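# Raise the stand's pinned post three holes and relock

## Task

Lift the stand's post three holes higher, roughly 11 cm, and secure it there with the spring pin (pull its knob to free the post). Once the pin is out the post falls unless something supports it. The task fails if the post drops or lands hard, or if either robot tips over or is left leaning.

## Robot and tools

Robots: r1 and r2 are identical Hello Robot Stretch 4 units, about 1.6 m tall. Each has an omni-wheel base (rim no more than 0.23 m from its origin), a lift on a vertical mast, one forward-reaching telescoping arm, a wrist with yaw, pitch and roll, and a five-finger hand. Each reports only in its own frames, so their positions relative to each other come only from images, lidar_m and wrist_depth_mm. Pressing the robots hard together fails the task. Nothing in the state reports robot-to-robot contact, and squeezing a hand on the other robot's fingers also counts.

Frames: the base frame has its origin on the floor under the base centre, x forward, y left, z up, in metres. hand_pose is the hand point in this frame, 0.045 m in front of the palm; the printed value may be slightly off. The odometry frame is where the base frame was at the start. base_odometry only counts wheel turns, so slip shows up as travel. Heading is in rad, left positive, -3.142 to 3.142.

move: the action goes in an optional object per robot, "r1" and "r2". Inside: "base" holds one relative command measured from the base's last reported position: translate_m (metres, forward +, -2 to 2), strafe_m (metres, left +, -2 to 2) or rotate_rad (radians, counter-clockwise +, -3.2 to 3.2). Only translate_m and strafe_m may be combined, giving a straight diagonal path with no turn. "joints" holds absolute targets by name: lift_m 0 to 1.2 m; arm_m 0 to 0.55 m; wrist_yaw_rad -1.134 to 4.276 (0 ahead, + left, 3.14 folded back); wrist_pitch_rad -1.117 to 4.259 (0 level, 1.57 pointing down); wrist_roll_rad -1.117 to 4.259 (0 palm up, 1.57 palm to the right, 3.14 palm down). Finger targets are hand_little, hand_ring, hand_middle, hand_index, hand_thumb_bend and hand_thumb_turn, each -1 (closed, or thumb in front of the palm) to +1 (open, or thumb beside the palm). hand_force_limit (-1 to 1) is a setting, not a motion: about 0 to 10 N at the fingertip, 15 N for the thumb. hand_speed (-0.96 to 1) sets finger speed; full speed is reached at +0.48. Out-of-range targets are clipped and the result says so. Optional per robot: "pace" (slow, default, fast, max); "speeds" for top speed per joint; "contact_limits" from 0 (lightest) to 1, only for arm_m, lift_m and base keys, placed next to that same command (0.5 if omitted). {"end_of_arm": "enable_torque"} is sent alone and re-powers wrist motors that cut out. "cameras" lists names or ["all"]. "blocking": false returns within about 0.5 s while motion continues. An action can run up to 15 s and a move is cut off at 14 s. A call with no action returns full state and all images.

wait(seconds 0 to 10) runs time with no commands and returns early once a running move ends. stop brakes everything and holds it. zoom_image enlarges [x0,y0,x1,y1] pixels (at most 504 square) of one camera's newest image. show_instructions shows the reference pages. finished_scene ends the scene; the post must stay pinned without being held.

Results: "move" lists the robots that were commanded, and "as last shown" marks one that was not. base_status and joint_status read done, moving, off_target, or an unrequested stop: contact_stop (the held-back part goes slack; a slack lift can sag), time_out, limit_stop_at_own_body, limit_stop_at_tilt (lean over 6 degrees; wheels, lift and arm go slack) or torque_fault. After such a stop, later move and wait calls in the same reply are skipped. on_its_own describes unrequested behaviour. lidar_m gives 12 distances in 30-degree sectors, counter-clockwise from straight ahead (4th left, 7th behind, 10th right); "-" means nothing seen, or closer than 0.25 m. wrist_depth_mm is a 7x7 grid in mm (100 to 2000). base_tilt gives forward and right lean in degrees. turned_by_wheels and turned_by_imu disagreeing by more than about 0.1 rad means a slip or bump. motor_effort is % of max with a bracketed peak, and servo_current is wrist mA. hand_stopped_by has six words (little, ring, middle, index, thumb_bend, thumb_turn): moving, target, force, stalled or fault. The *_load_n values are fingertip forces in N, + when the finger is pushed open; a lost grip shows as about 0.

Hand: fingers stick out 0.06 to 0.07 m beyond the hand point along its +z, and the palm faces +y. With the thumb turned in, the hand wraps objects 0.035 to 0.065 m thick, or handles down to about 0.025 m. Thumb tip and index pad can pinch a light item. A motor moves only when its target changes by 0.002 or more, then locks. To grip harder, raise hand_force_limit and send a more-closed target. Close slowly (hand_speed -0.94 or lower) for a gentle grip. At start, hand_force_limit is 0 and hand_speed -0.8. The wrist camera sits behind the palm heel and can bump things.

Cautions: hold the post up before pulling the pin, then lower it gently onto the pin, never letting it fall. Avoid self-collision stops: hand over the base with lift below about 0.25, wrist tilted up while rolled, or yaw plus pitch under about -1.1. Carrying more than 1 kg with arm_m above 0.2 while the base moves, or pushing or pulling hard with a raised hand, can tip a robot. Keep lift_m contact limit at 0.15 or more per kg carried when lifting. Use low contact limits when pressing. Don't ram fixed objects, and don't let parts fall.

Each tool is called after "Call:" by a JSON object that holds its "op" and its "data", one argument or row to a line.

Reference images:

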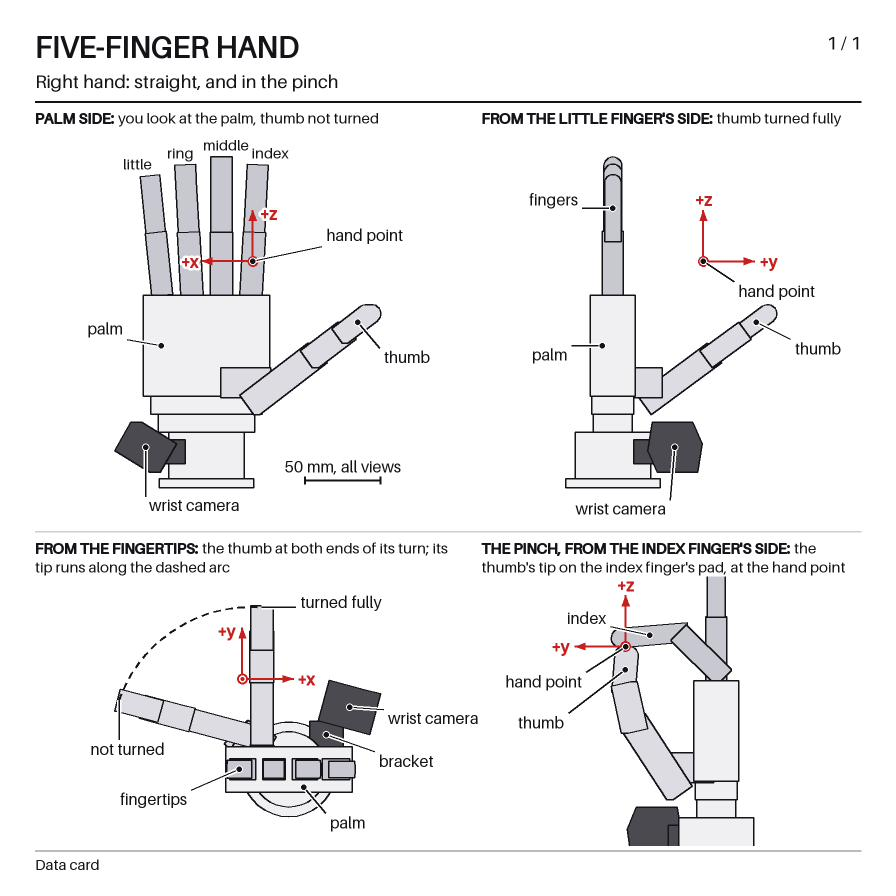

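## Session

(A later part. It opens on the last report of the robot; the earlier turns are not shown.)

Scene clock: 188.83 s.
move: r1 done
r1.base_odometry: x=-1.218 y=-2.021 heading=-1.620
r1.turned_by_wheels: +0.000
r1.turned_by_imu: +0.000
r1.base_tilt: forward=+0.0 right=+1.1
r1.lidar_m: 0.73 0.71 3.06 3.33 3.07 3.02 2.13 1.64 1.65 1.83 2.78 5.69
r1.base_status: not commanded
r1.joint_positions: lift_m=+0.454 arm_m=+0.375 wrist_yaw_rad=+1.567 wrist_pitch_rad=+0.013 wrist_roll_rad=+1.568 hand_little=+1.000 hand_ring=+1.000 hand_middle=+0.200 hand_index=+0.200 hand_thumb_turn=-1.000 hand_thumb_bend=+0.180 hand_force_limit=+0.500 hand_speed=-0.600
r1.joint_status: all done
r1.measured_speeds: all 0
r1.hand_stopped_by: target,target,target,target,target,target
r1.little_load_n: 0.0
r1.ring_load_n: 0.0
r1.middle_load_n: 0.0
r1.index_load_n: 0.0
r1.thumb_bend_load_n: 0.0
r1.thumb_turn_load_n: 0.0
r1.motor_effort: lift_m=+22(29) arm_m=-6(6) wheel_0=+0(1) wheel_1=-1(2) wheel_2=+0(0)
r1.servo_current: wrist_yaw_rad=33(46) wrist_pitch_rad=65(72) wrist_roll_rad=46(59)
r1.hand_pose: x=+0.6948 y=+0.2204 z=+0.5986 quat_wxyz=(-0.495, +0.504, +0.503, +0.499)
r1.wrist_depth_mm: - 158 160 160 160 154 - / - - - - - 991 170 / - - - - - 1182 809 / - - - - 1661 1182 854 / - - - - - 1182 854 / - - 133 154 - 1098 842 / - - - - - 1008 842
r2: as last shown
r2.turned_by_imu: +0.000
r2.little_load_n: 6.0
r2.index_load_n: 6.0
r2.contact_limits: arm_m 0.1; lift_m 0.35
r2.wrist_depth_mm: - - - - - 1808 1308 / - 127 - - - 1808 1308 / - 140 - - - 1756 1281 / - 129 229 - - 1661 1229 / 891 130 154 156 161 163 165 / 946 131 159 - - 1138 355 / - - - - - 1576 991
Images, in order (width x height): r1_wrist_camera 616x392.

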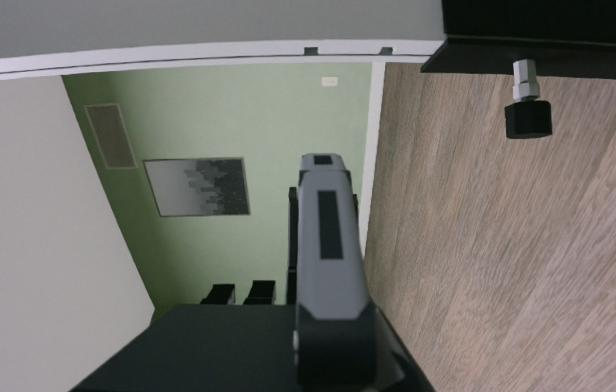

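Call:
{"op": "move", "data": {
  "r1": {"joints": {"lift_m": 0.38}, "pace": "slow"},
  "r2": {"joints": {"hand_thumb_bend": -0.07, "hand_index": 0.63, "hand_middle": 0.62, "hand_ring": 0.61, "hand_little": 0.59, "hand_speed": -0.88, "hand_force_limit": -0.6}},
  "cameras": ["r1_wrist_camera"]
}}

Call:
{"op": "zoom_image", "data": {
  "camera": "r1_wrist_camera",
  "region": [150, 20, 430, 160]
}}

Call:
{"op": "move", "data": {
  "r2": {"joints": {"lift_m": 0.7625}, "speeds": {"lift_m": 0.01}, "contact_limits": {"lift_m": 0.35}},
  "cameras": ["r1_wrist_camera"]
}}

Call:
{"op": "zoom_image", "data": {
  "camera": "r1_wrist_camera",
  "region": [150, 20, 430, 160]
}}

Scene clock: 191.53 s.
move: r1 done; r2 done
r1.base_odometry: x=-1.218 y=-2.021 heading=-1.620
r1.turned_by_wheels: +0.000
r1.turned_by_imu: +0.000
r1.base_tilt: forward=+0.1 right=+1.0
r1.lidar_m: 0.73 0.73 3.06 3.34 3.08 3.02 2.15 1.65 1.64 1.82 2.77 5.68
r1.base_status: not commanded
r1.joint_positions: lift_m=+0.380 arm_m=+0.375 wrist_yaw_rad=+1.567 wrist_pitch_rad=+0.013 wrist_roll_rad=+1.568 hand_little=+1.000 hand_ring=+1.000 hand_middle=+0.200 hand_index=+0.200 hand_thumb_turn=-1.000 hand_thumb_bend=+0.180 hand_force_limit=+0.500 hand_speed=-0.600
r1.joint_status: all done
r1.measured_speeds: all 0
r1.hand_stopped_by: target,target,target,target,target,target
r1.little_load_n: 0.0
r1.ring_load_n: 0.0
r1.middle_load_n: 0.0
r1.index_load_n: 0.0
r1.thumb_bend_load_n: 0.0
r1.thumb_turn_load_n: 0.0
r1.motor_effort: lift_m=+17(23) arm_m=-6(6) wheel_0=+0(1) wheel_1=-1(2) wheel_2=+0(0)
r1.servo_current: wrist_yaw_rad=33(39) wrist_pitch_rad=65(72) wrist_roll_rad=39(52)
r1.hand_pose: x=+0.6948 y=+0.2204 z=+0.5250 quat_wxyz=(-0.495, +0.504, +0.503, +0.499)
r1.wrist_depth_mm: - 159 159 154 154 154 - / - - - - 177 878 699 / - - - - 1618 1008 750 / - - - - 1464 1060 741 / - - - - - 1042 750 / - - 133 155 - 960 750 / - - - - - 891 741
r2.base_odometry: x=+1.552 y=-3.185 heading=-0.661
r2.turned_by_wheels: +0.000
r2.turned_by_imu: +0.000
r2.base_tilt: forward=-0.4 right=-1.4
r2.lidar_m: 0.67 2.73 2.73 3.08 4.55 4.55 2.38 2.01 1.99 2.27 3.73 0.67
r2.base_status: not commanded
r2.joint_positions: lift_m=+0.759 arm_m=+0.351 wrist_yaw_rad=+0.003 wrist_pitch_rad=+0.010 wrist_roll_rad=+1.567 hand_little=+0.590 hand_ring=+0.610 hand_middle=+0.620 hand_index=+0.630 hand_thumb_turn=-1.000 hand_thumb_bend=-0.068 hand_force_limit=-0.600 hand_speed=-0.880
r2.joint_status: all done
r2.measured_speeds: all 0
r2.hand_stopped_by: target,target,target,force,force,target
r2.little_load_n: 0.0
r2.ring_load_n: 0.0
r2.middle_load_n: 1.0
r2.index_load_n: 2.0
r2.thumb_bend_load_n: 2.5
r2.thumb_turn_load_n: 1.0
r2.motor_effort: lift_m=+17(18) arm_m=-2(2) wheel_0=+1(2) wheel_1=+1(1) wheel_2=+3(4)
r2.servo_current: wrist_yaw_rad=26(46) wrist_pitch_rad=59(72) wrist_roll_rad=46(65)
r2.contact_limits: arm_m 0.1; lift_m 0.35
r2.hand_pose: x=+0.7435 y=-0.1470 z=+0.9040 quat_wxyz=(+0.000, +0.711, +0.002, +0.704)
r2.wrist_depth_mm: - - - - - 1808 1308 / - 126 - - - 1808 1281 / - 139 - - - 1756 1308 / - 141 228 - - 1756 1182 / 917 142 154 156 161 163 165 / 917 131 157 - - 1078 946 / - - - - - 1499 1138
Images, in order (width x height): r1_wrist_camera 616x392.

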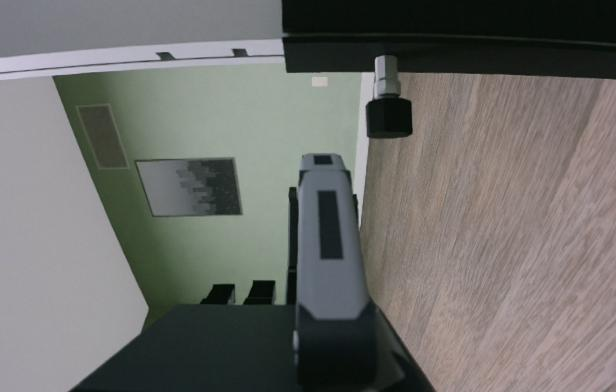

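Scaled by 1.800.

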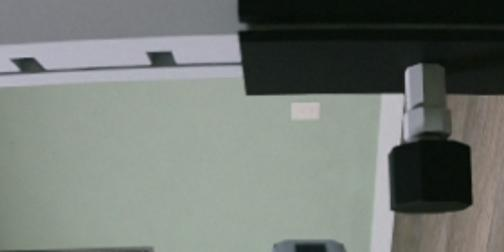

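Scene clock: 192.23 s.
move: r2 done
r1: as last shown
r1.middle_load_n: -0.5
r1.motor_effort: lift_m=+17(17) arm_m=-6(6) wheel_0=+0(1) wheel_1=-2(2) wheel_2=+0(0)
r2.base_odometry: x=+1.552 y=-3.185 heading=-0.661
r2.turned_by_wheels: +0.000
r2.turned_by_imu: +0.000
r2.base_tilt: forward=-0.4 right=-1.3
r2.lidar_m: 0.68 2.74 2.73 3.08 4.56 4.57 2.41 2.00 2.00 2.27 3.73 0.67
r2.base_status: not commanded
r2.joint_positions: lift_m=+0.762 arm_m=+0.351 wrist_yaw_rad=+0.003 wrist_pitch_rad=+0.010 wrist_roll_rad=+1.567 hand_little=+0.590 hand_ring=+0.610 hand_middle=+0.620 hand_index=+0.631 hand_thumb_turn=-1.000 hand_thumb_bend=-0.068 hand_force_limit=-0.600 hand_speed=-0.880
r2.joint_status: all done
r2.measured_speeds: all 0
r2.hand_stopped_by: target,target,target,force,force,target
r2.little_load_n: 0.0
r2.ring_load_n: 0.0
r2.middle_load_n: 1.5
r2.index_load_n: 3.0
r2.thumb_bend_load_n: 3.0
r2.thumb_turn_load_n: 0.0
r2.motor_effort: lift_m=+27(29) arm_m=-2(2) wheel_0=+1(1) wheel_1=+1(1) wheel_2=+3(3)
r2.servo_current: wrist_yaw_rad=46(46) wrist_pitch_rad=59(65) wrist_roll_rad=39(59)
r2.contact_limits: arm_m 0.1; lift_m 0.35
r2.hand_pose: x=+0.7435 y=-0.1470 z=+0.9072 quat_wxyz=(+0.000, +0.711, +0.002, +0.704)
r2.wrist_depth_mm: - - - - - 1756 1255 / - 117 - - - 1756 1308 / - 140 - - - 1808 1308 / - 129 233 - - 1808 1182 / 931 142 155 157 161 164 167 / 931 131 157 - - 1098 946 / - - - - - 1537 1025
Images, in order (width x height): r1_wrist_camera 616x392.

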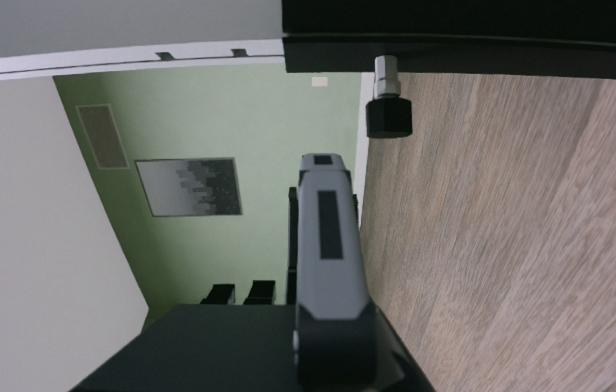

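Scaled by 1.800.

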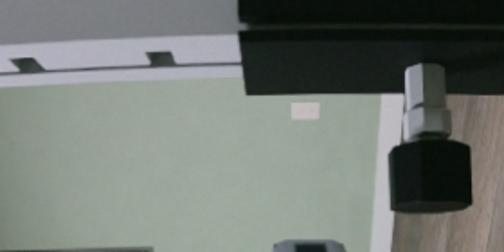

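Call:
{"op": "move", "data": {
  "r2": {"joints": {"lift_m": 0.764}, "speeds": {"lift_m": 0.01}, "contact_limits": {"lift_m": 0.35}},
  "cameras": ["r1_wrist_camera"]
}}

Call:
{"op": "zoom_image", "data": {
  "camera": "r1_wrist_camera",
  "region": [150, 20, 430, 160]
}}

Call:
{"op": "move", "data": {
  "r2": {"joints": {"lift_m": 0.765}, "speeds": {"lift_m": 0.01}, "contact_limits": {"lift_m": 0.35}},
  "cameras": ["r1_wrist_camera"]
}}

Call:
{"op": "zoom_image", "data": {
  "camera": "r1_wrist_camera",
  "region": [150, 20, 430, 160]
}}

Call:
{"op": "move", "data": {
  "r2": {"joints": {"lift_m": 0.7656}, "speeds": {"lift_m": 0.01}, "contact_limits": {"lift_m": 0.35}},
  "cameras": ["r1_wrist_camera"]
}}

Call:
{"op": "zoom_image", "data": {
  "camera": "r1_wrist_camera",
  "region": [150, 20, 430, 160]
}}

Scene clock: 193.47 s.
move: r2 done
r1: as last shown
r1.middle_load_n: 0.0
r2.base_odometry: x=+1.552 y=-3.185 heading=-0.661
r2.turned_by_wheels: +0.000
r2.turned_by_imu: +0.000
r2.base_tilt: forward=-0.4 right=-1.3
r2.lidar_m: 0.67 2.74 2.72 3.10 4.58 4.56 2.37 1.99 2.00 2.26 3.73 0.72
r2.base_status: not commanded
r2.joint_positions: lift_m=+0.763 arm_m=+0.351 wrist_yaw_rad=+0.003 wrist_pitch_rad=+0.010 wrist_roll_rad=+1.567 hand_little=+0.590 hand_ring=+0.610 hand_middle=+0.620 hand_index=+0.631 hand_thumb_turn=-1.000 hand_thumb_bend=-0.068 hand_force_limit=-0.600 hand_speed=-0.880
r2.joint_status: all done
r2.measured_speeds: all 0
r2.hand_stopped_by: target,target,target,force,force,target
r2.little_load_n: 0.0
r2.ring_load_n: 0.0
r2.middle_load_n: 1.5
r2.index_load_n: 3.0
r2.thumb_bend_load_n: 3.0
r2.thumb_turn_load_n: 0.0
r2.motor_effort: lift_m=+28(29) arm_m=-2(2) wheel_0=+1(1) wheel_1=+1(1) wheel_2=+3(3)
r2.servo_current: wrist_yaw_rad=46(46) wrist_pitch_rad=59(65) wrist_roll_rad=52(59)
r2.contact_limits: arm_m 0.1; lift_m 0.35
r2.hand_pose: x=+0.7435 y=-0.1470 z=+0.9087 quat_wxyz=(+0.000, +0.711, +0.002, +0.704)
r2.wrist_depth_mm: - - - - - 1756 1281 / - 117 - - - 1756 1281 / - 141 - - - 1808 1281 / - 129 234 - - 1808 1182 / 931 143 154 157 162 164 167 / 931 131 157 - - 1078 946 / - - - - - 1499 976
Images, in order (width x height): r1_wrist_camera 616x392.

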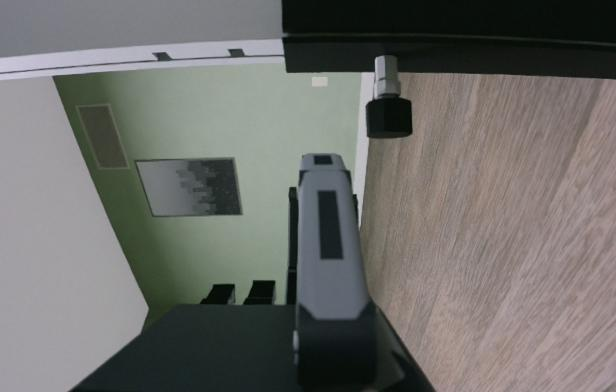

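Scaled by 1.800.

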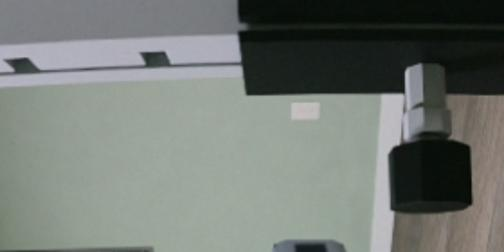

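Scene clock: 193.87 s.
move: r2 done
r1: as last shown
r1.thumb_turn_load_n: 0.5
r2.base_odometry: x=+1.552 y=-3.185 heading=-0.661
r2.turned_by_wheels: +0.000
r2.turned_by_imu: +0.000
r2.base_tilt: forward=-0.3 right=-1.3
r2.lidar_m: 0.68 2.73 2.73 3.09 4.55 4.56 2.39 2.01 1.99 2.25 3.74 0.68
r2.base_status: not commanded
r2.joint_positions: lift_m=+0.764 arm_m=+0.351 wrist_yaw_rad=+0.003 wrist_pitch_rad=+0.010 wrist_roll_rad=+1.567 hand_little=+0.590 hand_ring=+0.610 hand_middle=+0.620 hand_index=+0.631 hand_thumb_turn=-1.000 hand_thumb_bend=-0.068 hand_force_limit=-0.600 hand_speed=-0.880
r2.joint_status: all done
r2.measured_speeds: all 0
r2.hand_stopped_by: target,target,target,force,force,target
r2.little_load_n: 0.0
r2.ring_load_n: 0.5
r2.middle_load_n: 1.5
r2.index_load_n: 2.5
r2.thumb_bend_load_n: 3.0
r2.thumb_turn_load_n: 0.5
r2.motor_effort: lift_m=+27(29) arm_m=-2(2) wheel_0=+0(1) wheel_1=+1(1) wheel_2=+3(3)
r2.servo_current: wrist_yaw_rad=39(46) wrist_pitch_rad=52(72) wrist_roll_rad=52(65)
r2.contact_limits: arm_m 0.1; lift_m 0.35
r2.hand_pose: x=+0.7435 y=-0.1470 z=+0.9097 quat_wxyz=(+0.000, +0.711, +0.002, +0.704)
r2.wrist_depth_mm: - - - - - 1808 1281 / - 118 - - - 1756 1308 / - 140 - - - 1808 1308 / - 129 234 - - 1756 1182 / 931 143 154 157 161 164 166 / 946 131 157 - - 1078 946 / - - - - - 1499 1042
Images, in order (width x height): r1_wrist_camera 616x392.

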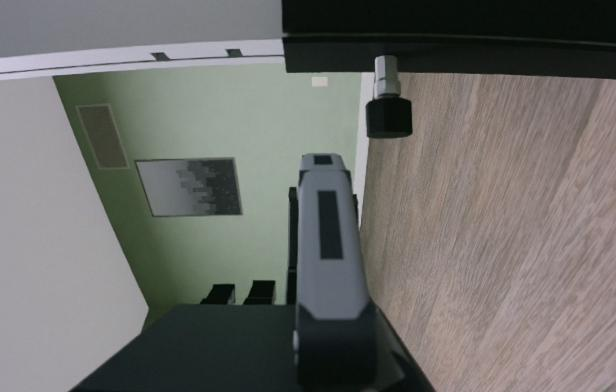

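Scaled by 1.800.

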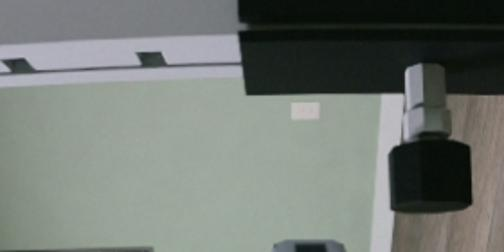

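Scene clock: 194.20 s.
move: r2 done
r1: as last shown
r1.wrist_depth_mm: - 159 159 153 154 154 - / - - - - 171 878 691 / - - - - 1618 1008 741 / - - - - 1464 1025 741 / - - - - - 1042 750 / - - 133 155 - 976 741 / - - - - - 891 732
r2.base_odometry: x=+1.552 y=-3.185 heading=-0.661
r2.turned_by_wheels: +0.000
r2.turned_by_imu: +0.000
r2.base_tilt: forward=-0.3 right=-1.2
r2.lidar_m: 0.70 2.75 2.72 3.09 4.55 4.56 2.39 1.98 1.99 2.26 3.77 0.68
r2.base_status: not commanded
r2.joint_positions: lift_m=+0.765 arm_m=+0.351 wrist_yaw_rad=+0.003 wrist_pitch_rad=+0.010 wrist_roll_rad=+1.567 hand_little=+0.590 hand_ring=+0.610 hand_middle=+0.620 hand_index=+0.631 hand_thumb_turn=-1.000 hand_thumb_bend=-0.068 hand_force_limit=-0.600 hand_speed=-0.880
r2.joint_status: all done
r2.measured_speeds: all 0
r2.hand_stopped_by: target,target,target,force,force,target
r2.little_load_n: 0.0
r2.ring_load_n: 0.0
r2.middle_load_n: 1.5
r2.index_load_n: 2.5
r2.thumb_bend_load_n: 3.0
r2.thumb_turn_load_n: 0.5
r2.motor_effort: lift_m=+26(28) arm_m=-2(2) wheel_0=+1(1) wheel_1=+1(1) wheel_2=+2(3)
r2.servo_current: wrist_yaw_rad=46(46) wrist_pitch_rad=59(65) wrist_roll_rad=52(59)
r2.contact_limits: arm_m 0.1; lift_m 0.35
r2.hand_pose: x=+0.7435 y=-0.1470 z=+0.9104 quat_wxyz=(+0.000, +0.711, +0.002, +0.704)
r2.wrist_depth_mm: - - - - - 1756 1308 / - 127 - - - 1808 1308 / - 140 - - - 1756 1336 / - 129 230 - - 1756 1205 / 904 142 154 156 161 164 166 / 917 131 157 - - 1078 946 / - - - - - 1499 1042
Images, in order (width x height): r1_wrist_camera 616x392.

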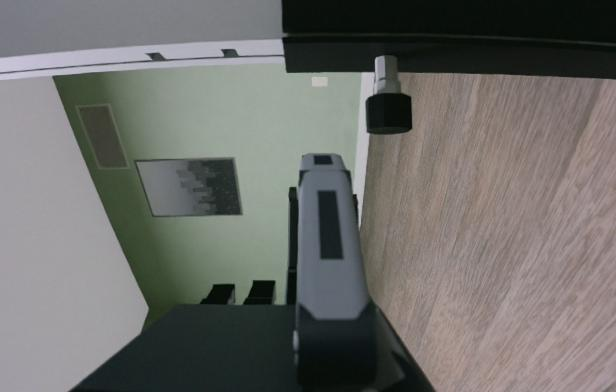

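Scaled by 1.800.

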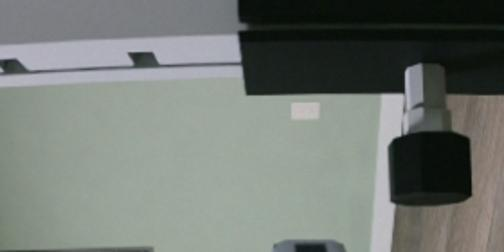

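Call:
{"op": "move", "data": {
  "r2": {"joints": {"hand_thumb_bend": 0.6, "hand_index": 1, "hand_middle": 1, "hand_ring": 1, "hand_little": 1, "hand_speed": -0.7}},
  "cameras": ["r2_wrist_camera"]
}}

Call:
{"op": "move", "data": {
  "r2": {"joints": {"lift_m": 0.7636}, "speeds": {"lift_m": 0.01}},
  "cameras": ["r1_wrist_camera"]
}}

Call:
{"op": "zoom_image", "data": {
  "camera": "r1_wrist_camera",
  "region": [150, 20, 430, 160]
}}

Call:
{"op": "move", "data": {
  "r2": {"joints": {"lift_m": 0.76}, "speeds": {"lift_m": 0.01}},
  "cameras": ["r1_wrist_camera", "r2_wrist_camera"]
}}

Call:
{"op": "zoom_image", "data": {
  "camera": "r1_wrist_camera",
  "region": [150, 20, 430, 160]
}}

Scene clock: 197.70 s.
move: r2 done
r1: as last shown
r1.middle_load_n: 0.5
r1.thumb_turn_load_n: 0.0
r2.base_odometry: x=+1.552 y=-3.185 heading=-0.661
r2.turned_by_wheels: +0.000
r2.turned_by_imu: +0.001
r2.base_tilt: forward=-0.4 right=-1.3
r2.lidar_m: 0.68 2.73 2.73 3.08 4.56 4.56 2.41 1.99 1.99 2.28 3.72 0.69
r2.base_status: not commanded
r2.joint_positions: lift_m=+0.765 arm_m=+0.351 wrist_yaw_rad=+0.003 wrist_pitch_rad=+0.010 wrist_roll_rad=+1.567 hand_little=+1.000 hand_ring=+1.000 hand_middle=+1.000 hand_index=+1.000 hand_thumb_turn=-1.000 hand_thumb_bend=+0.600 hand_force_limit=-0.600 hand_speed=-0.700
r2.joint_status: all done
r2.measured_speeds: all 0
r2.hand_stopped_by: target,target,target,target,target,target
r2.little_load_n: 0.0
r2.ring_load_n: 0.0
r2.middle_load_n: 0.0
r2.index_load_n: 0.0
r2.thumb_bend_load_n: 0.0
r2.thumb_turn_load_n: 0.0
r2.motor_effort: lift_m=+26(27) arm_m=-2(2) wheel_0=+1(1) wheel_1=+1(1) wheel_2=+2(3)
r2.servo_current: wrist_yaw_rad=39(46) wrist_pitch_rad=52(78) wrist_roll_rad=59(59)
r2.contact_limits: arm_m 0.1; lift_m 0.35
r2.hand_pose: x=+0.7435 y=-0.1470 z=+0.9104 quat_wxyz=(+0.000, +0.711, +0.002, +0.704)
r2.wrist_depth_mm: - - - - - 1756 1308 / - 126 - - - 1756 1308 / - 140 - 140 - 1808 1308 / - 141 229 - - 1756 1182 / 917 142 155 157 162 165 166 / 931 131 157 - - 1098 960 / - - - - - 1537 1160
Images, in order (width x height): r2_wrist_camera 616x392.

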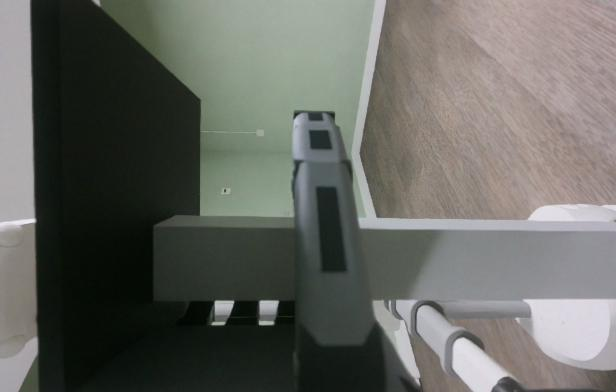

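Scene clock: 198.20 s.
move: r2 done
r1: as last shown
r1.middle_load_n: 0.0
r2.base_odometry: x=+1.552 y=-3.185 heading=-0.661
r2.turned_by_wheels: +0.000
r2.turned_by_imu: +0.000
r2.base_tilt: forward=-0.4 right=-1.2
r2.lidar_m: 0.68 2.72 2.72 3.11 4.58 4.56 2.39 2.02 1.98 2.25 3.73 0.69
r2.base_status: not commanded
r2.joint_positions: lift_m=+0.764 arm_m=+0.351 wrist_yaw_rad=+0.003 wrist_pitch_rad=+0.010 wrist_roll_rad=+1.567 hand_little=+1.000 hand_ring=+1.000 hand_middle=+1.000 hand_index=+1.000 hand_thumb_turn=-1.000 hand_thumb_bend=+0.600 hand_force_limit=-0.600 hand_speed=-0.700
r2.joint_status: all done
r2.measured_speeds: all 0
r2.hand_stopped_by: target,target,target,target,target,target
r2.little_load_n: 0.0
r2.ring_load_n: 0.0
r2.middle_load_n: 0.0
r2.index_load_n: 0.0
r2.thumb_bend_load_n: 0.0
r2.thumb_turn_load_n: 0.0
r2.motor_effort: lift_m=+18(25) arm_m=-2(2) wheel_0=+1(1) wheel_1=+1(1) wheel_2=+2(3)
r2.servo_current: wrist_yaw_rad=33(46) wrist_pitch_rad=65(72) wrist_roll_rad=59(59)
r2.contact_limits: arm_m 0.1
r2.hand_pose: x=+0.7435 y=-0.1470 z=+0.9091 quat_wxyz=(+0.000, +0.711, +0.002, +0.704)
r2.wrist_depth_mm: - - - - - 1863 1308 / - 126 - - - 1808 1308 / - 138 - 140 - 1863 1336 / - 141 228 - - 1863 1205 / 891 142 154 157 161 164 166 / 917 131 157 - - 1098 946 / - - - - - 1537 1160
Images, in order (width x height): r1_wrist_camera 616x392.

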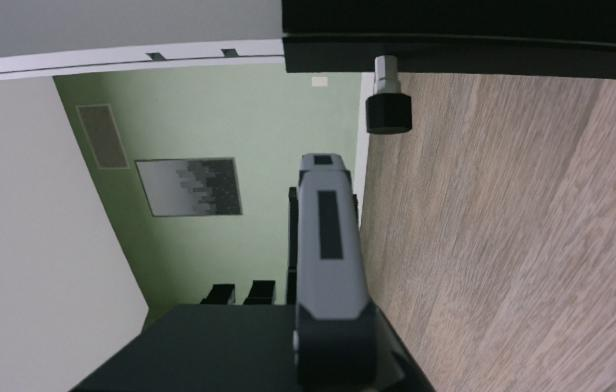

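Scaled by 1.800.

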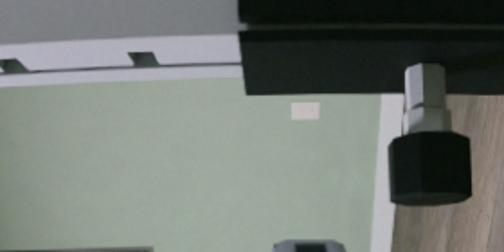

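Scene clock: 198.83 s.
move: r2 done
r1: as last shown
r2.base_odometry: x=+1.552 y=-3.185 heading=-0.661
r2.turned_by_wheels: +0.000
r2.turned_by_imu: +0.000
r2.base_tilt: forward=-0.4 right=-1.4
r2.lidar_m: 0.68 2.75 2.75 3.09 4.58 4.54 2.40 1.99 2.00 2.26 3.73 0.69
r2.base_status: not commanded
r2.joint_positions: lift_m=+0.760 arm_m=+0.351 wrist_yaw_rad=+0.003 wrist_pitch_rad=+0.010 wrist_roll_rad=+1.567 hand_little=+1.000 hand_ring=+1.000 hand_middle=+1.000 hand_index=+1.000 hand_thumb_turn=-1.000 hand_thumb_bend=+0.600 hand_force_limit=-0.600 hand_speed=-0.700
r2.joint_status: all done
r2.measured_speeds: all 0
r2.hand_stopped_by: target,target,target,target,target,target
r2.little_load_n: 0.0
r2.ring_load_n: 0.0
r2.middle_load_n: 0.0
r2.index_load_n: 0.0
r2.thumb_bend_load_n: 0.0
r2.thumb_turn_load_n: 0.0
r2.motor_effort: lift_m=+17(18) arm_m=-2(2) wheel_0=+1(1) wheel_1=+1(1) wheel_2=+2(2)
r2.servo_current: wrist_yaw_rad=39(46) wrist_pitch_rad=65(78) wrist_roll_rad=52(59)
r2.contact_limits: arm_m 0.1
r2.hand_pose: x=+0.7435 y=-0.1470 z=+0.9056 quat_wxyz=(+0.000, +0.711, +0.002, +0.704)
r2.wrist_depth_mm: - - - - - 1808 1308 / - 126 - - - 1863 1281 / - 138 - 140 - 1808 1308 / - 140 - - - 1808 1205 / 904 142 155 157 162 164 166 / 917 130 157 - - 1098 960 / - - - - - 1499 1118
Images, in order (width x height): r1_wrist_camera 616x392, r2_wrist_camera 616x392.

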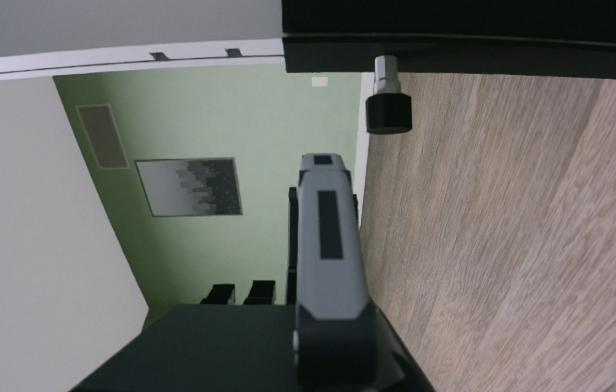

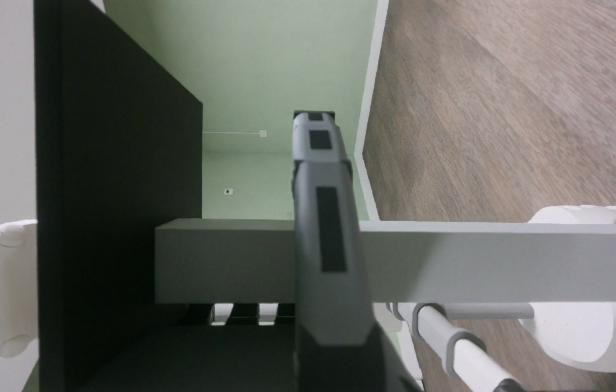

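Scaled by 1.800.

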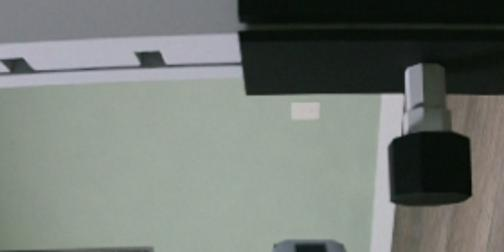

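Call:
{"op": "move", "data": {
  "r2": {"joints": {"lift_m": 0.757}, "speeds": {"lift_m": 0.01}},
  "cameras": ["r1_wrist_camera", "r2_wrist_camera"]
}}

Call:
{"op": "zoom_image", "data": {
  "camera": "r1_wrist_camera",
  "region": [150, 20, 430, 160]
}}

Call:
{"op": "move", "data": {
  "r2": {"joints": {"lift_m": 0.753}, "speeds": {"lift_m": 0.01}},
  "cameras": ["r1_wrist_camera", "r2_wrist_camera"]
}}

Call:
{"op": "zoom_image", "data": {
  "camera": "r1_wrist_camera",
  "region": [150, 20, 430, 160]
}}

Scene clock: 199.93 s.
move: r2 done
r1.base_odometry: x=-1.218 y=-2.021 heading=-1.620
r1.turned_by_wheels: +0.000
r1.turned_by_imu: +0.000
r1.base_tilt: forward=+0.1 right=+1.0
r1.lidar_m: 0.71 0.70 3.06 3.32 3.10 3.03 2.14 1.65 1.65 1.81 2.78 5.68
r1.base_status: not commanded
r1.joint_positions: lift_m=+0.380 arm_m=+0.375 wrist_yaw_rad=+1.567 wrist_pitch_rad=+0.013 wrist_roll_rad=+1.568 hand_little=+1.000 hand_ring=+1.000 hand_middle=+0.200 hand_index=+0.200 hand_thumb_turn=-1.000 hand_thumb_bend=+0.180 hand_force_limit=+0.500 hand_speed=-0.600
r1.joint_status: not commanded
r1.measured_speeds: all 0
r1.hand_stopped_by: target,target,target,target,target,target
r1.little_load_n: 0.0
r1.ring_load_n: 0.0
r1.middle_load_n: 0.0
r1.index_load_n: 0.0
r1.thumb_bend_load_n: 0.0
r1.thumb_turn_load_n: 0.0
r1.motor_effort: lift_m=+16(17) arm_m=-6(6) wheel_0=+0(1) wheel_1=-1(2) wheel_2=+0(0)
r1.servo_current: wrist_yaw_rad=39(46) wrist_pitch_rad=65(72) wrist_roll_rad=46(52)
r1.hand_pose: x=+0.6948 y=+0.2204 z=+0.5250 quat_wxyz=(-0.495, +0.504, +0.503, +0.499)
r1.wrist_depth_mm: - 158 159 153 154 154 - / - - - - 171 878 691 / - - - - 1618 1025 741 / - - - - 1430 1042 759 / - - - - - 1060 759 / - - 133 155 - 960 750 / - - - - - 891 741
r2.base_odometry: x=+1.552 y=-3.185 heading=-0.661
r2.turned_by_wheels: +0.000
r2.turned_by_imu: -0.001
r2.base_tilt: forward=-0.2 right=-1.3
r2.lidar_m: 0.68 2.74 2.71 3.07 4.59 4.55 2.40 2.00 1.99 2.26 3.71 0.72
r2.base_status: not commanded
r2.joint_positions: lift_m=+0.757 arm_m=+0.351 wrist_yaw_rad=+0.003 wrist_pitch_rad=+0.010 wrist_roll_rad=+1.567 hand_little=+1.000 hand_ring=+1.000 hand_middle=+1.000 hand_index=+1.000 hand_thumb_turn=-1.000 hand_thumb_bend=+0.600 hand_force_limit=-0.600 hand_speed=-0.700
r2.joint_status: all done
r2.measured_speeds: all 0
r2.hand_stopped_by: target,target,target,target,target,target
r2.little_load_n: 0.0
r2.ring_load_n: 0.0
r2.middle_load_n: 0.0
r2.index_load_n: 0.0
r2.thumb_bend_load_n: 0.0
r2.thumb_turn_load_n: 0.0
r2.motor_effort: lift_m=+15(17) arm_m=-2(2) wheel_0=-2(2) wheel_1=+1(1) wheel_2=+1(2)
r2.servo_current: wrist_yaw_rad=39(39) wrist_pitch_rad=52(72) wrist_roll_rad=65(65)
r2.contact_limits: arm_m 0.1
r2.hand_pose: x=+0.7435 y=-0.1470 z=+0.9027 quat_wxyz=(+0.000, +0.711, +0.002, +0.704)
r2.wrist_depth_mm: - - - - - 1863 1336 / - 118 - - - 1863 1336 / - 140 - 140 - 1863 1336 / - 130 - - - 1808 1229 / 891 143 155 157 161 163 166 / 904 132 156 - - 165 917 / - - - - - 1537 1160
Images, in order (width x height): r1_wrist_camera 616x392, r2_wrist_camera 616x392.

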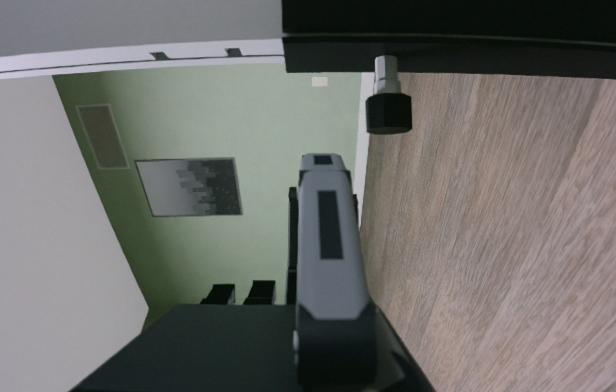

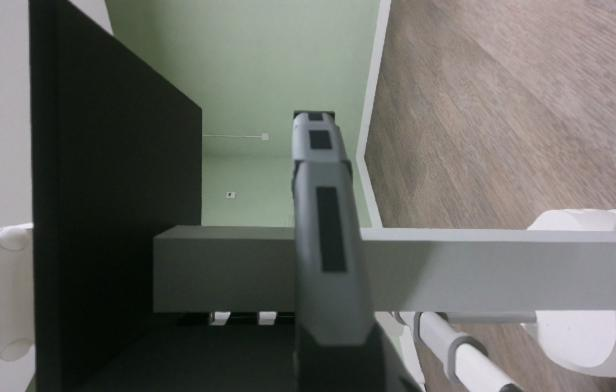

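Scaled by 1.800.

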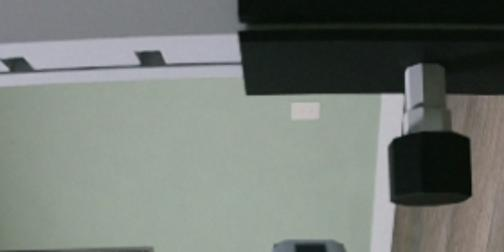

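Scene clock: 200.63 s.
move: r2 done
r1: as last shown
r2.base_odometry: x=+1.552 y=-3.185 heading=-0.661
r2.turned_by_wheels: +0.000
r2.turned_by_imu: +0.000
r2.base_tilt: forward=-0.3 right=-1.1
r2.lidar_m: 0.68 2.73 2.73 3.10 4.59 4.56 2.39 2.01 2.00 2.26 3.72 0.70
r2.base_status: not commanded
r2.joint_positions: lift_m=+0.753 arm_m=+0.351 wrist_yaw_rad=+0.003 wrist_pitch_rad=+0.010 wrist_roll_rad=+1.567 hand_little=+1.000 hand_ring=+1.000 hand_middle=+1.000 hand_index=+1.000 hand_thumb_turn=-1.000 hand_thumb_bend=+0.600 hand_force_limit=-0.600 hand_speed=-0.700
r2.joint_status: all done
r2.measured_speeds: all 0
r2.hand_stopped_by: target,target,target,target,target,target
r2.little_load_n: 0.0
r2.ring_load_n: 0.0
r2.middle_load_n: 0.0
r2.index_load_n: 0.0
r2.thumb_bend_load_n: 0.0
r2.thumb_turn_load_n: 0.5
r2.motor_effort: lift_m=+15(17) arm_m=-2(2) wheel_0=-2(2) wheel_1=+0(1) wheel_2=+1(1)
r2.servo_current: wrist_yaw_rad=46(46) wrist_pitch_rad=65(72) wrist_roll_rad=52(59)
r2.contact_limits: arm_m 0.1
r2.hand_pose: x=+0.7435 y=-0.1470 z=+0.8987 quat_wxyz=(+0.000, +0.711, +0.002, +0.704)
r2.wrist_depth_mm: - - - - - 1808 1336 / - 128 - - - 1863 1336 / - 140 - 140 - 1863 1336 / - 153 - - - 1808 1281 / - 153 155 157 161 163 165 / - 143 156 - - 165 917 / - - - - - 1499 1138
Images, in order (width x height): r1_wrist_camera 616x392, r2_wrist_camera 616x392.

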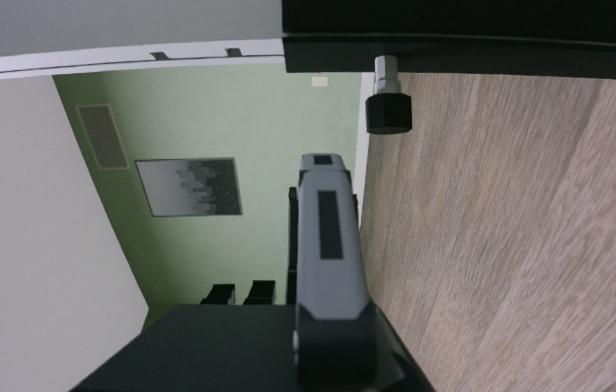

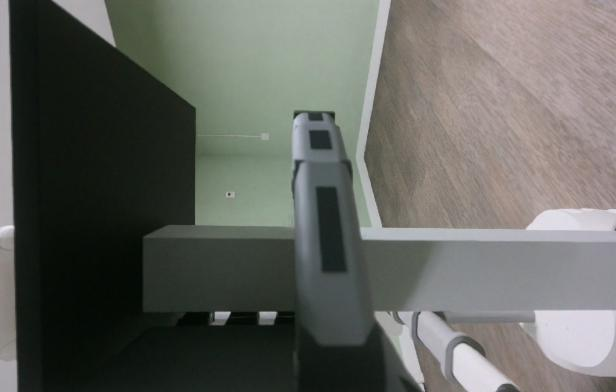

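Scaled by 1.800.

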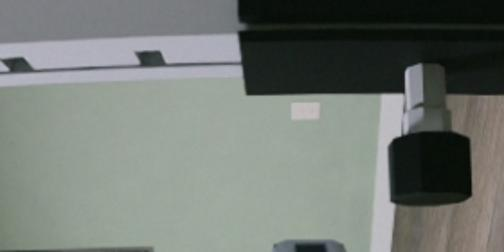

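Call:
{"op": "move", "data": {
  "r1": {"joints": {"arm_m": 0.25}},
  "r2": {"joints": {"lift_m": 0.745, "hand_thumb_bend": 1, "hand_speed": 0}},
  "cameras": []
}}

Call:
{"op": "move", "data": {
  "r2": {"joints": {"hand_thumb_turn": 1}},
  "cameras": []
}}

Call:
{"op": "move", "data": {
  "r2": {"joints": {"arm_m": 0.15}, "pace": "slow"},
  "cameras": ["r1_head_camera", "r2_head_camera", "r1_wrist_camera", "r2_wrist_camera"]
}}

Call:
{"op": "zoom_image", "data": {
  "camera": "r1_head_camera",
  "region": [80, 290, 200, 450]
}}

Scene clock: 202.60 s.
move: r1 done; r2 done
r1.base_odometry: x=-1.218 y=-2.021 heading=-1.620
r1.turned_by_wheels: +0.000
r1.turned_by_imu: +0.000
r1.base_tilt: forward=+0.0 right=+1.1
r1.lidar_m: 0.71 0.73 3.06 3.34 3.08 3.02 2.11 1.65 1.65 1.82 2.78 5.68
r1.base_status: not commanded
r1.joint_positions: lift_m=+0.380 arm_m=+0.250 wrist_yaw_rad=+1.567 wrist_pitch_rad=+0.013 wrist_roll_rad=+1.568 hand_little=+1.000 hand_ring=+1.000 hand_middle=+0.200 hand_index=+0.200 hand_thumb_turn=-1.000 hand_thumb_bend=+0.180 hand_force_limit=+0.500 hand_speed=-0.600
r1.joint_status: all done
r1.measured_speeds: all 0
r1.hand_stopped_by: target,target,target,target,target,target
r1.little_load_n: 0.0
r1.ring_load_n: 0.0
r1.middle_load_n: 0.0
r1.index_load_n: 0.0
r1.thumb_bend_load_n: 0.0
r1.thumb_turn_load_n: 0.0
r1.motor_effort: lift_m=+16(17) arm_m=-6(10) wheel_0=+0(1) wheel_1=-1(2) wheel_2=+0(0)
r1.servo_current: wrist_yaw_rad=33(39) wrist_pitch_rad=72(72) wrist_roll_rad=46(59)
r1.hand_pose: x=+0.5697 y=+0.2204 z=+0.5250 quat_wxyz=(-0.495, +0.504, +0.503, +0.498)
r1.wrist_depth_mm: - - - - 1921 991 723 / - - - - - 1008 699 / - - - - - 1025 741 / - - - - 1464 1042 750 / - - - - - 1025 750 / - - 133 155 - 960 741 / - - - - - 891 750
r2.base_odometry: x=+1.552 y=-3.185 heading=-0.661
r2.turned_by_wheels: +0.000
r2.turned_by_imu: +0.001
r2.base_tilt: forward=-0.6 right=-1.5
r2.lidar_m: 0.68 2.75 2.73 3.09 4.59 4.55 2.39 2.02 2.00 2.25 3.72 0.66
r2.base_status: not commanded
r2.joint_positions: lift_m=+0.745 arm_m=+0.351 wrist_yaw_rad=+0.003 wrist_pitch_rad=+0.010 wrist_roll_rad=+1.567 hand_little=+1.000 hand_ring=+1.000 hand_middle=+1.000 hand_index=+1.000 hand_thumb_turn=-1.000 hand_thumb_bend=+1.000 hand_force_limit=-0.600 hand_speed=+0.000
r2.joint_status: all done
r2.measured_speeds: all 0
r2.hand_stopped_by: target,target,target,target,target,target
r2.little_load_n: 0.0
r2.ring_load_n: 0.0
r2.middle_load_n: 0.0
r2.index_load_n: 0.0
r2.thumb_bend_load_n: 0.0
r2.thumb_turn_load_n: 0.0
r2.motor_effort: lift_m=+15(17) arm_m=-2(2) wheel_0=-1(2) wheel_1=+1(1) wheel_2=+1(1)
r2.servo_current: wrist_yaw_rad=39(46) wrist_pitch_rad=46(78) wrist_roll_rad=52(65)
r2.contact_limits: arm_m 0.1
r2.hand_pose: x=+0.7435 y=-0.1470 z=+0.8908 quat_wxyz=(+0.000, +0.711, +0.002, +0.704)
r2.wrist_depth_mm: 119 - - - - 1756 1308 / 106 148 - 125 - 1808 1308 / 106 161 - - - 1808 1281 / - 177 - - - 1863 1098 / 107 153 155 157 161 163 166 / - 154 156 - - 164 462 / - - - - - - 462

Scene clock: 204.13 s.
move: r2 done
r1: as last shown
r1.thumb_bend_load_n: 0.5
r1.motor_effort: lift_m=+17(17) arm_m=-6(6) wheel_0=+0(1) wheel_1=-1(2) wheel_2=+0(0)
r2.base_odometry: x=+1.552 y=-3.185 heading=-0.661
r2.turned_by_wheels: +0.000
r2.turned_by_imu: +0.001
r2.base_tilt: forward=-0.3 right=-1.3
r2.lidar_m: 0.66 2.72 2.72 3.10 4.58 4.56 2.38 1.99 1.98 2.26 3.73 0.69
r2.base_status: not commanded
r2.joint_positions: lift_m=+0.745 arm_m=+0.351 wrist_yaw_rad=+0.003 wrist_pitch_rad=+0.010 wrist_roll_rad=+1.567 hand_little=+1.000 hand_ring=+1.000 hand_middle=+1.000 hand_index=+1.000 hand_thumb_turn=+1.000 hand_thumb_bend=+1.000 hand_force_limit=-0.600 hand_speed=+0.000
r2.joint_status: all done
r2.measured_speeds: all 0
r2.hand_stopped_by: target,target,target,target,target,target
r2.little_load_n: 0.0
r2.ring_load_n: 0.0
r2.middle_load_n: 0.0
r2.index_load_n: 0.0
r2.thumb_bend_load_n: 0.0
r2.thumb_turn_load_n: 0.0
r2.motor_effort: lift_m=+15(16) arm_m=-2(2) wheel_0=-2(2) wheel_1=+1(1) wheel_2=+1(1)
r2.servo_current: wrist_yaw_rad=26(46) wrist_pitch_rad=59(65) wrist_roll_rad=52(65)
r2.contact_limits: arm_m 0.1
r2.hand_pose: x=+0.7435 y=-0.1470 z=+0.8908 quat_wxyz=(+0.000, +0.711, +0.002, +0.704)
r2.wrist_depth_mm: 119 - - - - 1808 1308 / 106 147 - - - 1808 1308 / 106 161 - - - 1756 1281 / - 176 - - - 1863 1098 / 108 153 155 158 161 163 - / - 154 156 159 160 - - / - - - - - - -

Scene clock: 207.43 s.
move: r2 done
r1: as last shown
r1.thumb_bend_load_n: 0.0
r2.base_odometry: x=+1.552 y=-3.185 heading=-0.661
r2.turned_by_wheels: +0.000
r2.turned_by_imu: +0.001
r2.base_tilt: forward=-0.2 right=-1.1
r2.lidar_m: 0.65 2.74 2.72 3.06 4.58 4.57 2.39 2.00 1.99 2.26 3.72 0.69
r2.base_status: not commanded
r2.joint_positions: lift_m=+0.745 arm_m=+0.150 wrist_yaw_rad=+0.003 wrist_pitch_rad=+0.010 wrist_roll_rad=+1.567 hand_little=+1.000 hand_ring=+1.000 hand_middle=+1.000 hand_index=+1.000 hand_thumb_turn=+1.000 hand_thumb_bend=+1.000 hand_force_limit=-0.600 hand_speed=+0.000
r2.joint_status: all done
r2.measured_speeds: all 0
r2.hand_stopped_by: target,target,target,target,target,target
r2.little_load_n: 0.0
r2.ring_load_n: 0.0
r2.middle_load_n: 0.0
r2.index_load_n: 0.0
r2.thumb_bend_load_n: 0.0
r2.thumb_turn_load_n: 0.0
r2.motor_effort: lift_m=+15(16) arm_m=-5(7) wheel_0=-1(2) wheel_1=+1(1) wheel_2=+1(1)
r2.servo_current: wrist_yaw_rad=39(46) wrist_pitch_rad=39(78) wrist_roll_rad=52(65)
r2.hand_pose: x=+0.5426 y=-0.1470 z=+0.8908 quat_wxyz=(+0.000, +0.711, +0.002, +0.704)
r2.wrist_depth_mm: - - - - - 1808 1308 / - - - - - 1863 1308 / - - - - - 1808 1308 / - - - - - 1708 1229 / 1160 - 355 362 366 373 - / 1160 - 290 220 1008 - - / - - - - - - -
pictures: r1_head_camera, r1_wrist_camera, r2_head_camera, r2_wrist_camera
Images, in order (width x height): r1_head_camera 420x560, r1_wrist_camera 616x392, r2_head_camera 420x560, r2_wrist_camera 616x392.

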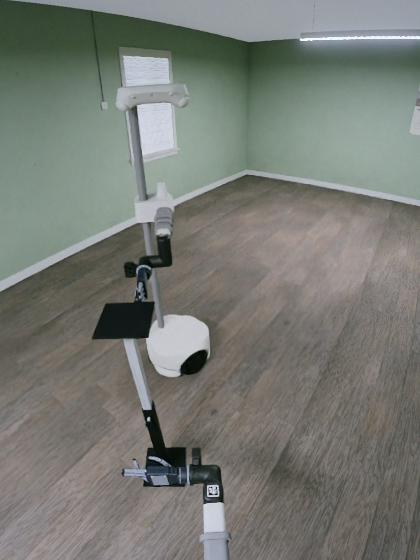

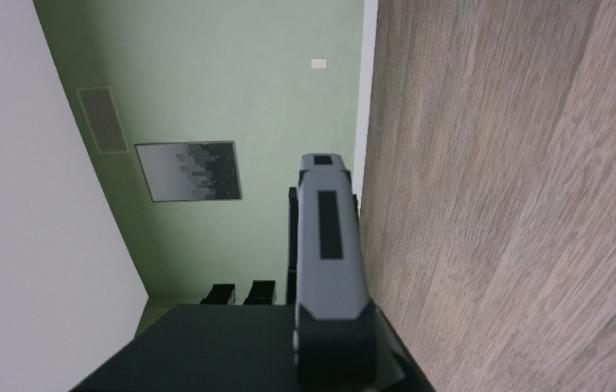

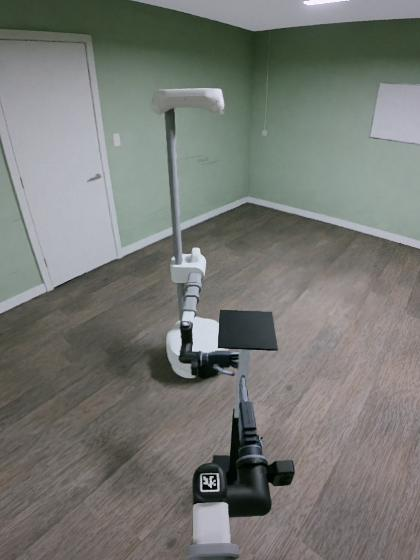

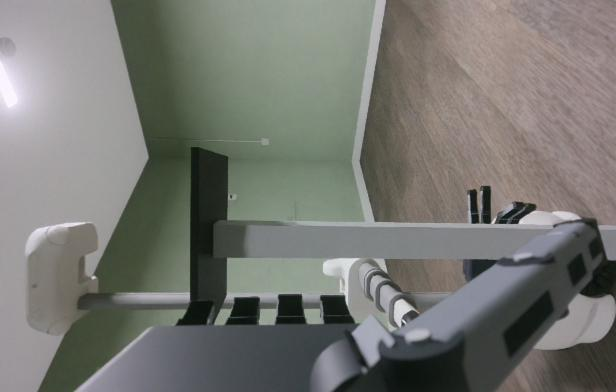

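Scaled by 3.150 from the camera's image (finer frame: 1200x1600).

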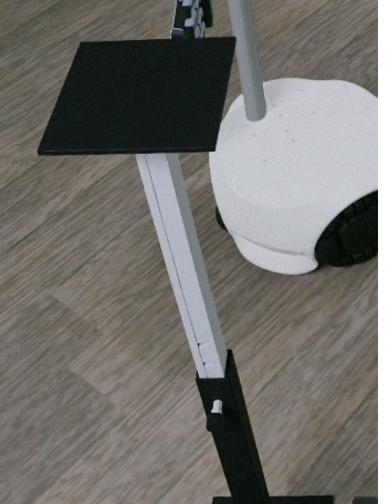

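Call:
{"op": "finished_scene", "data": {

}}

The scene is finished: the task was done.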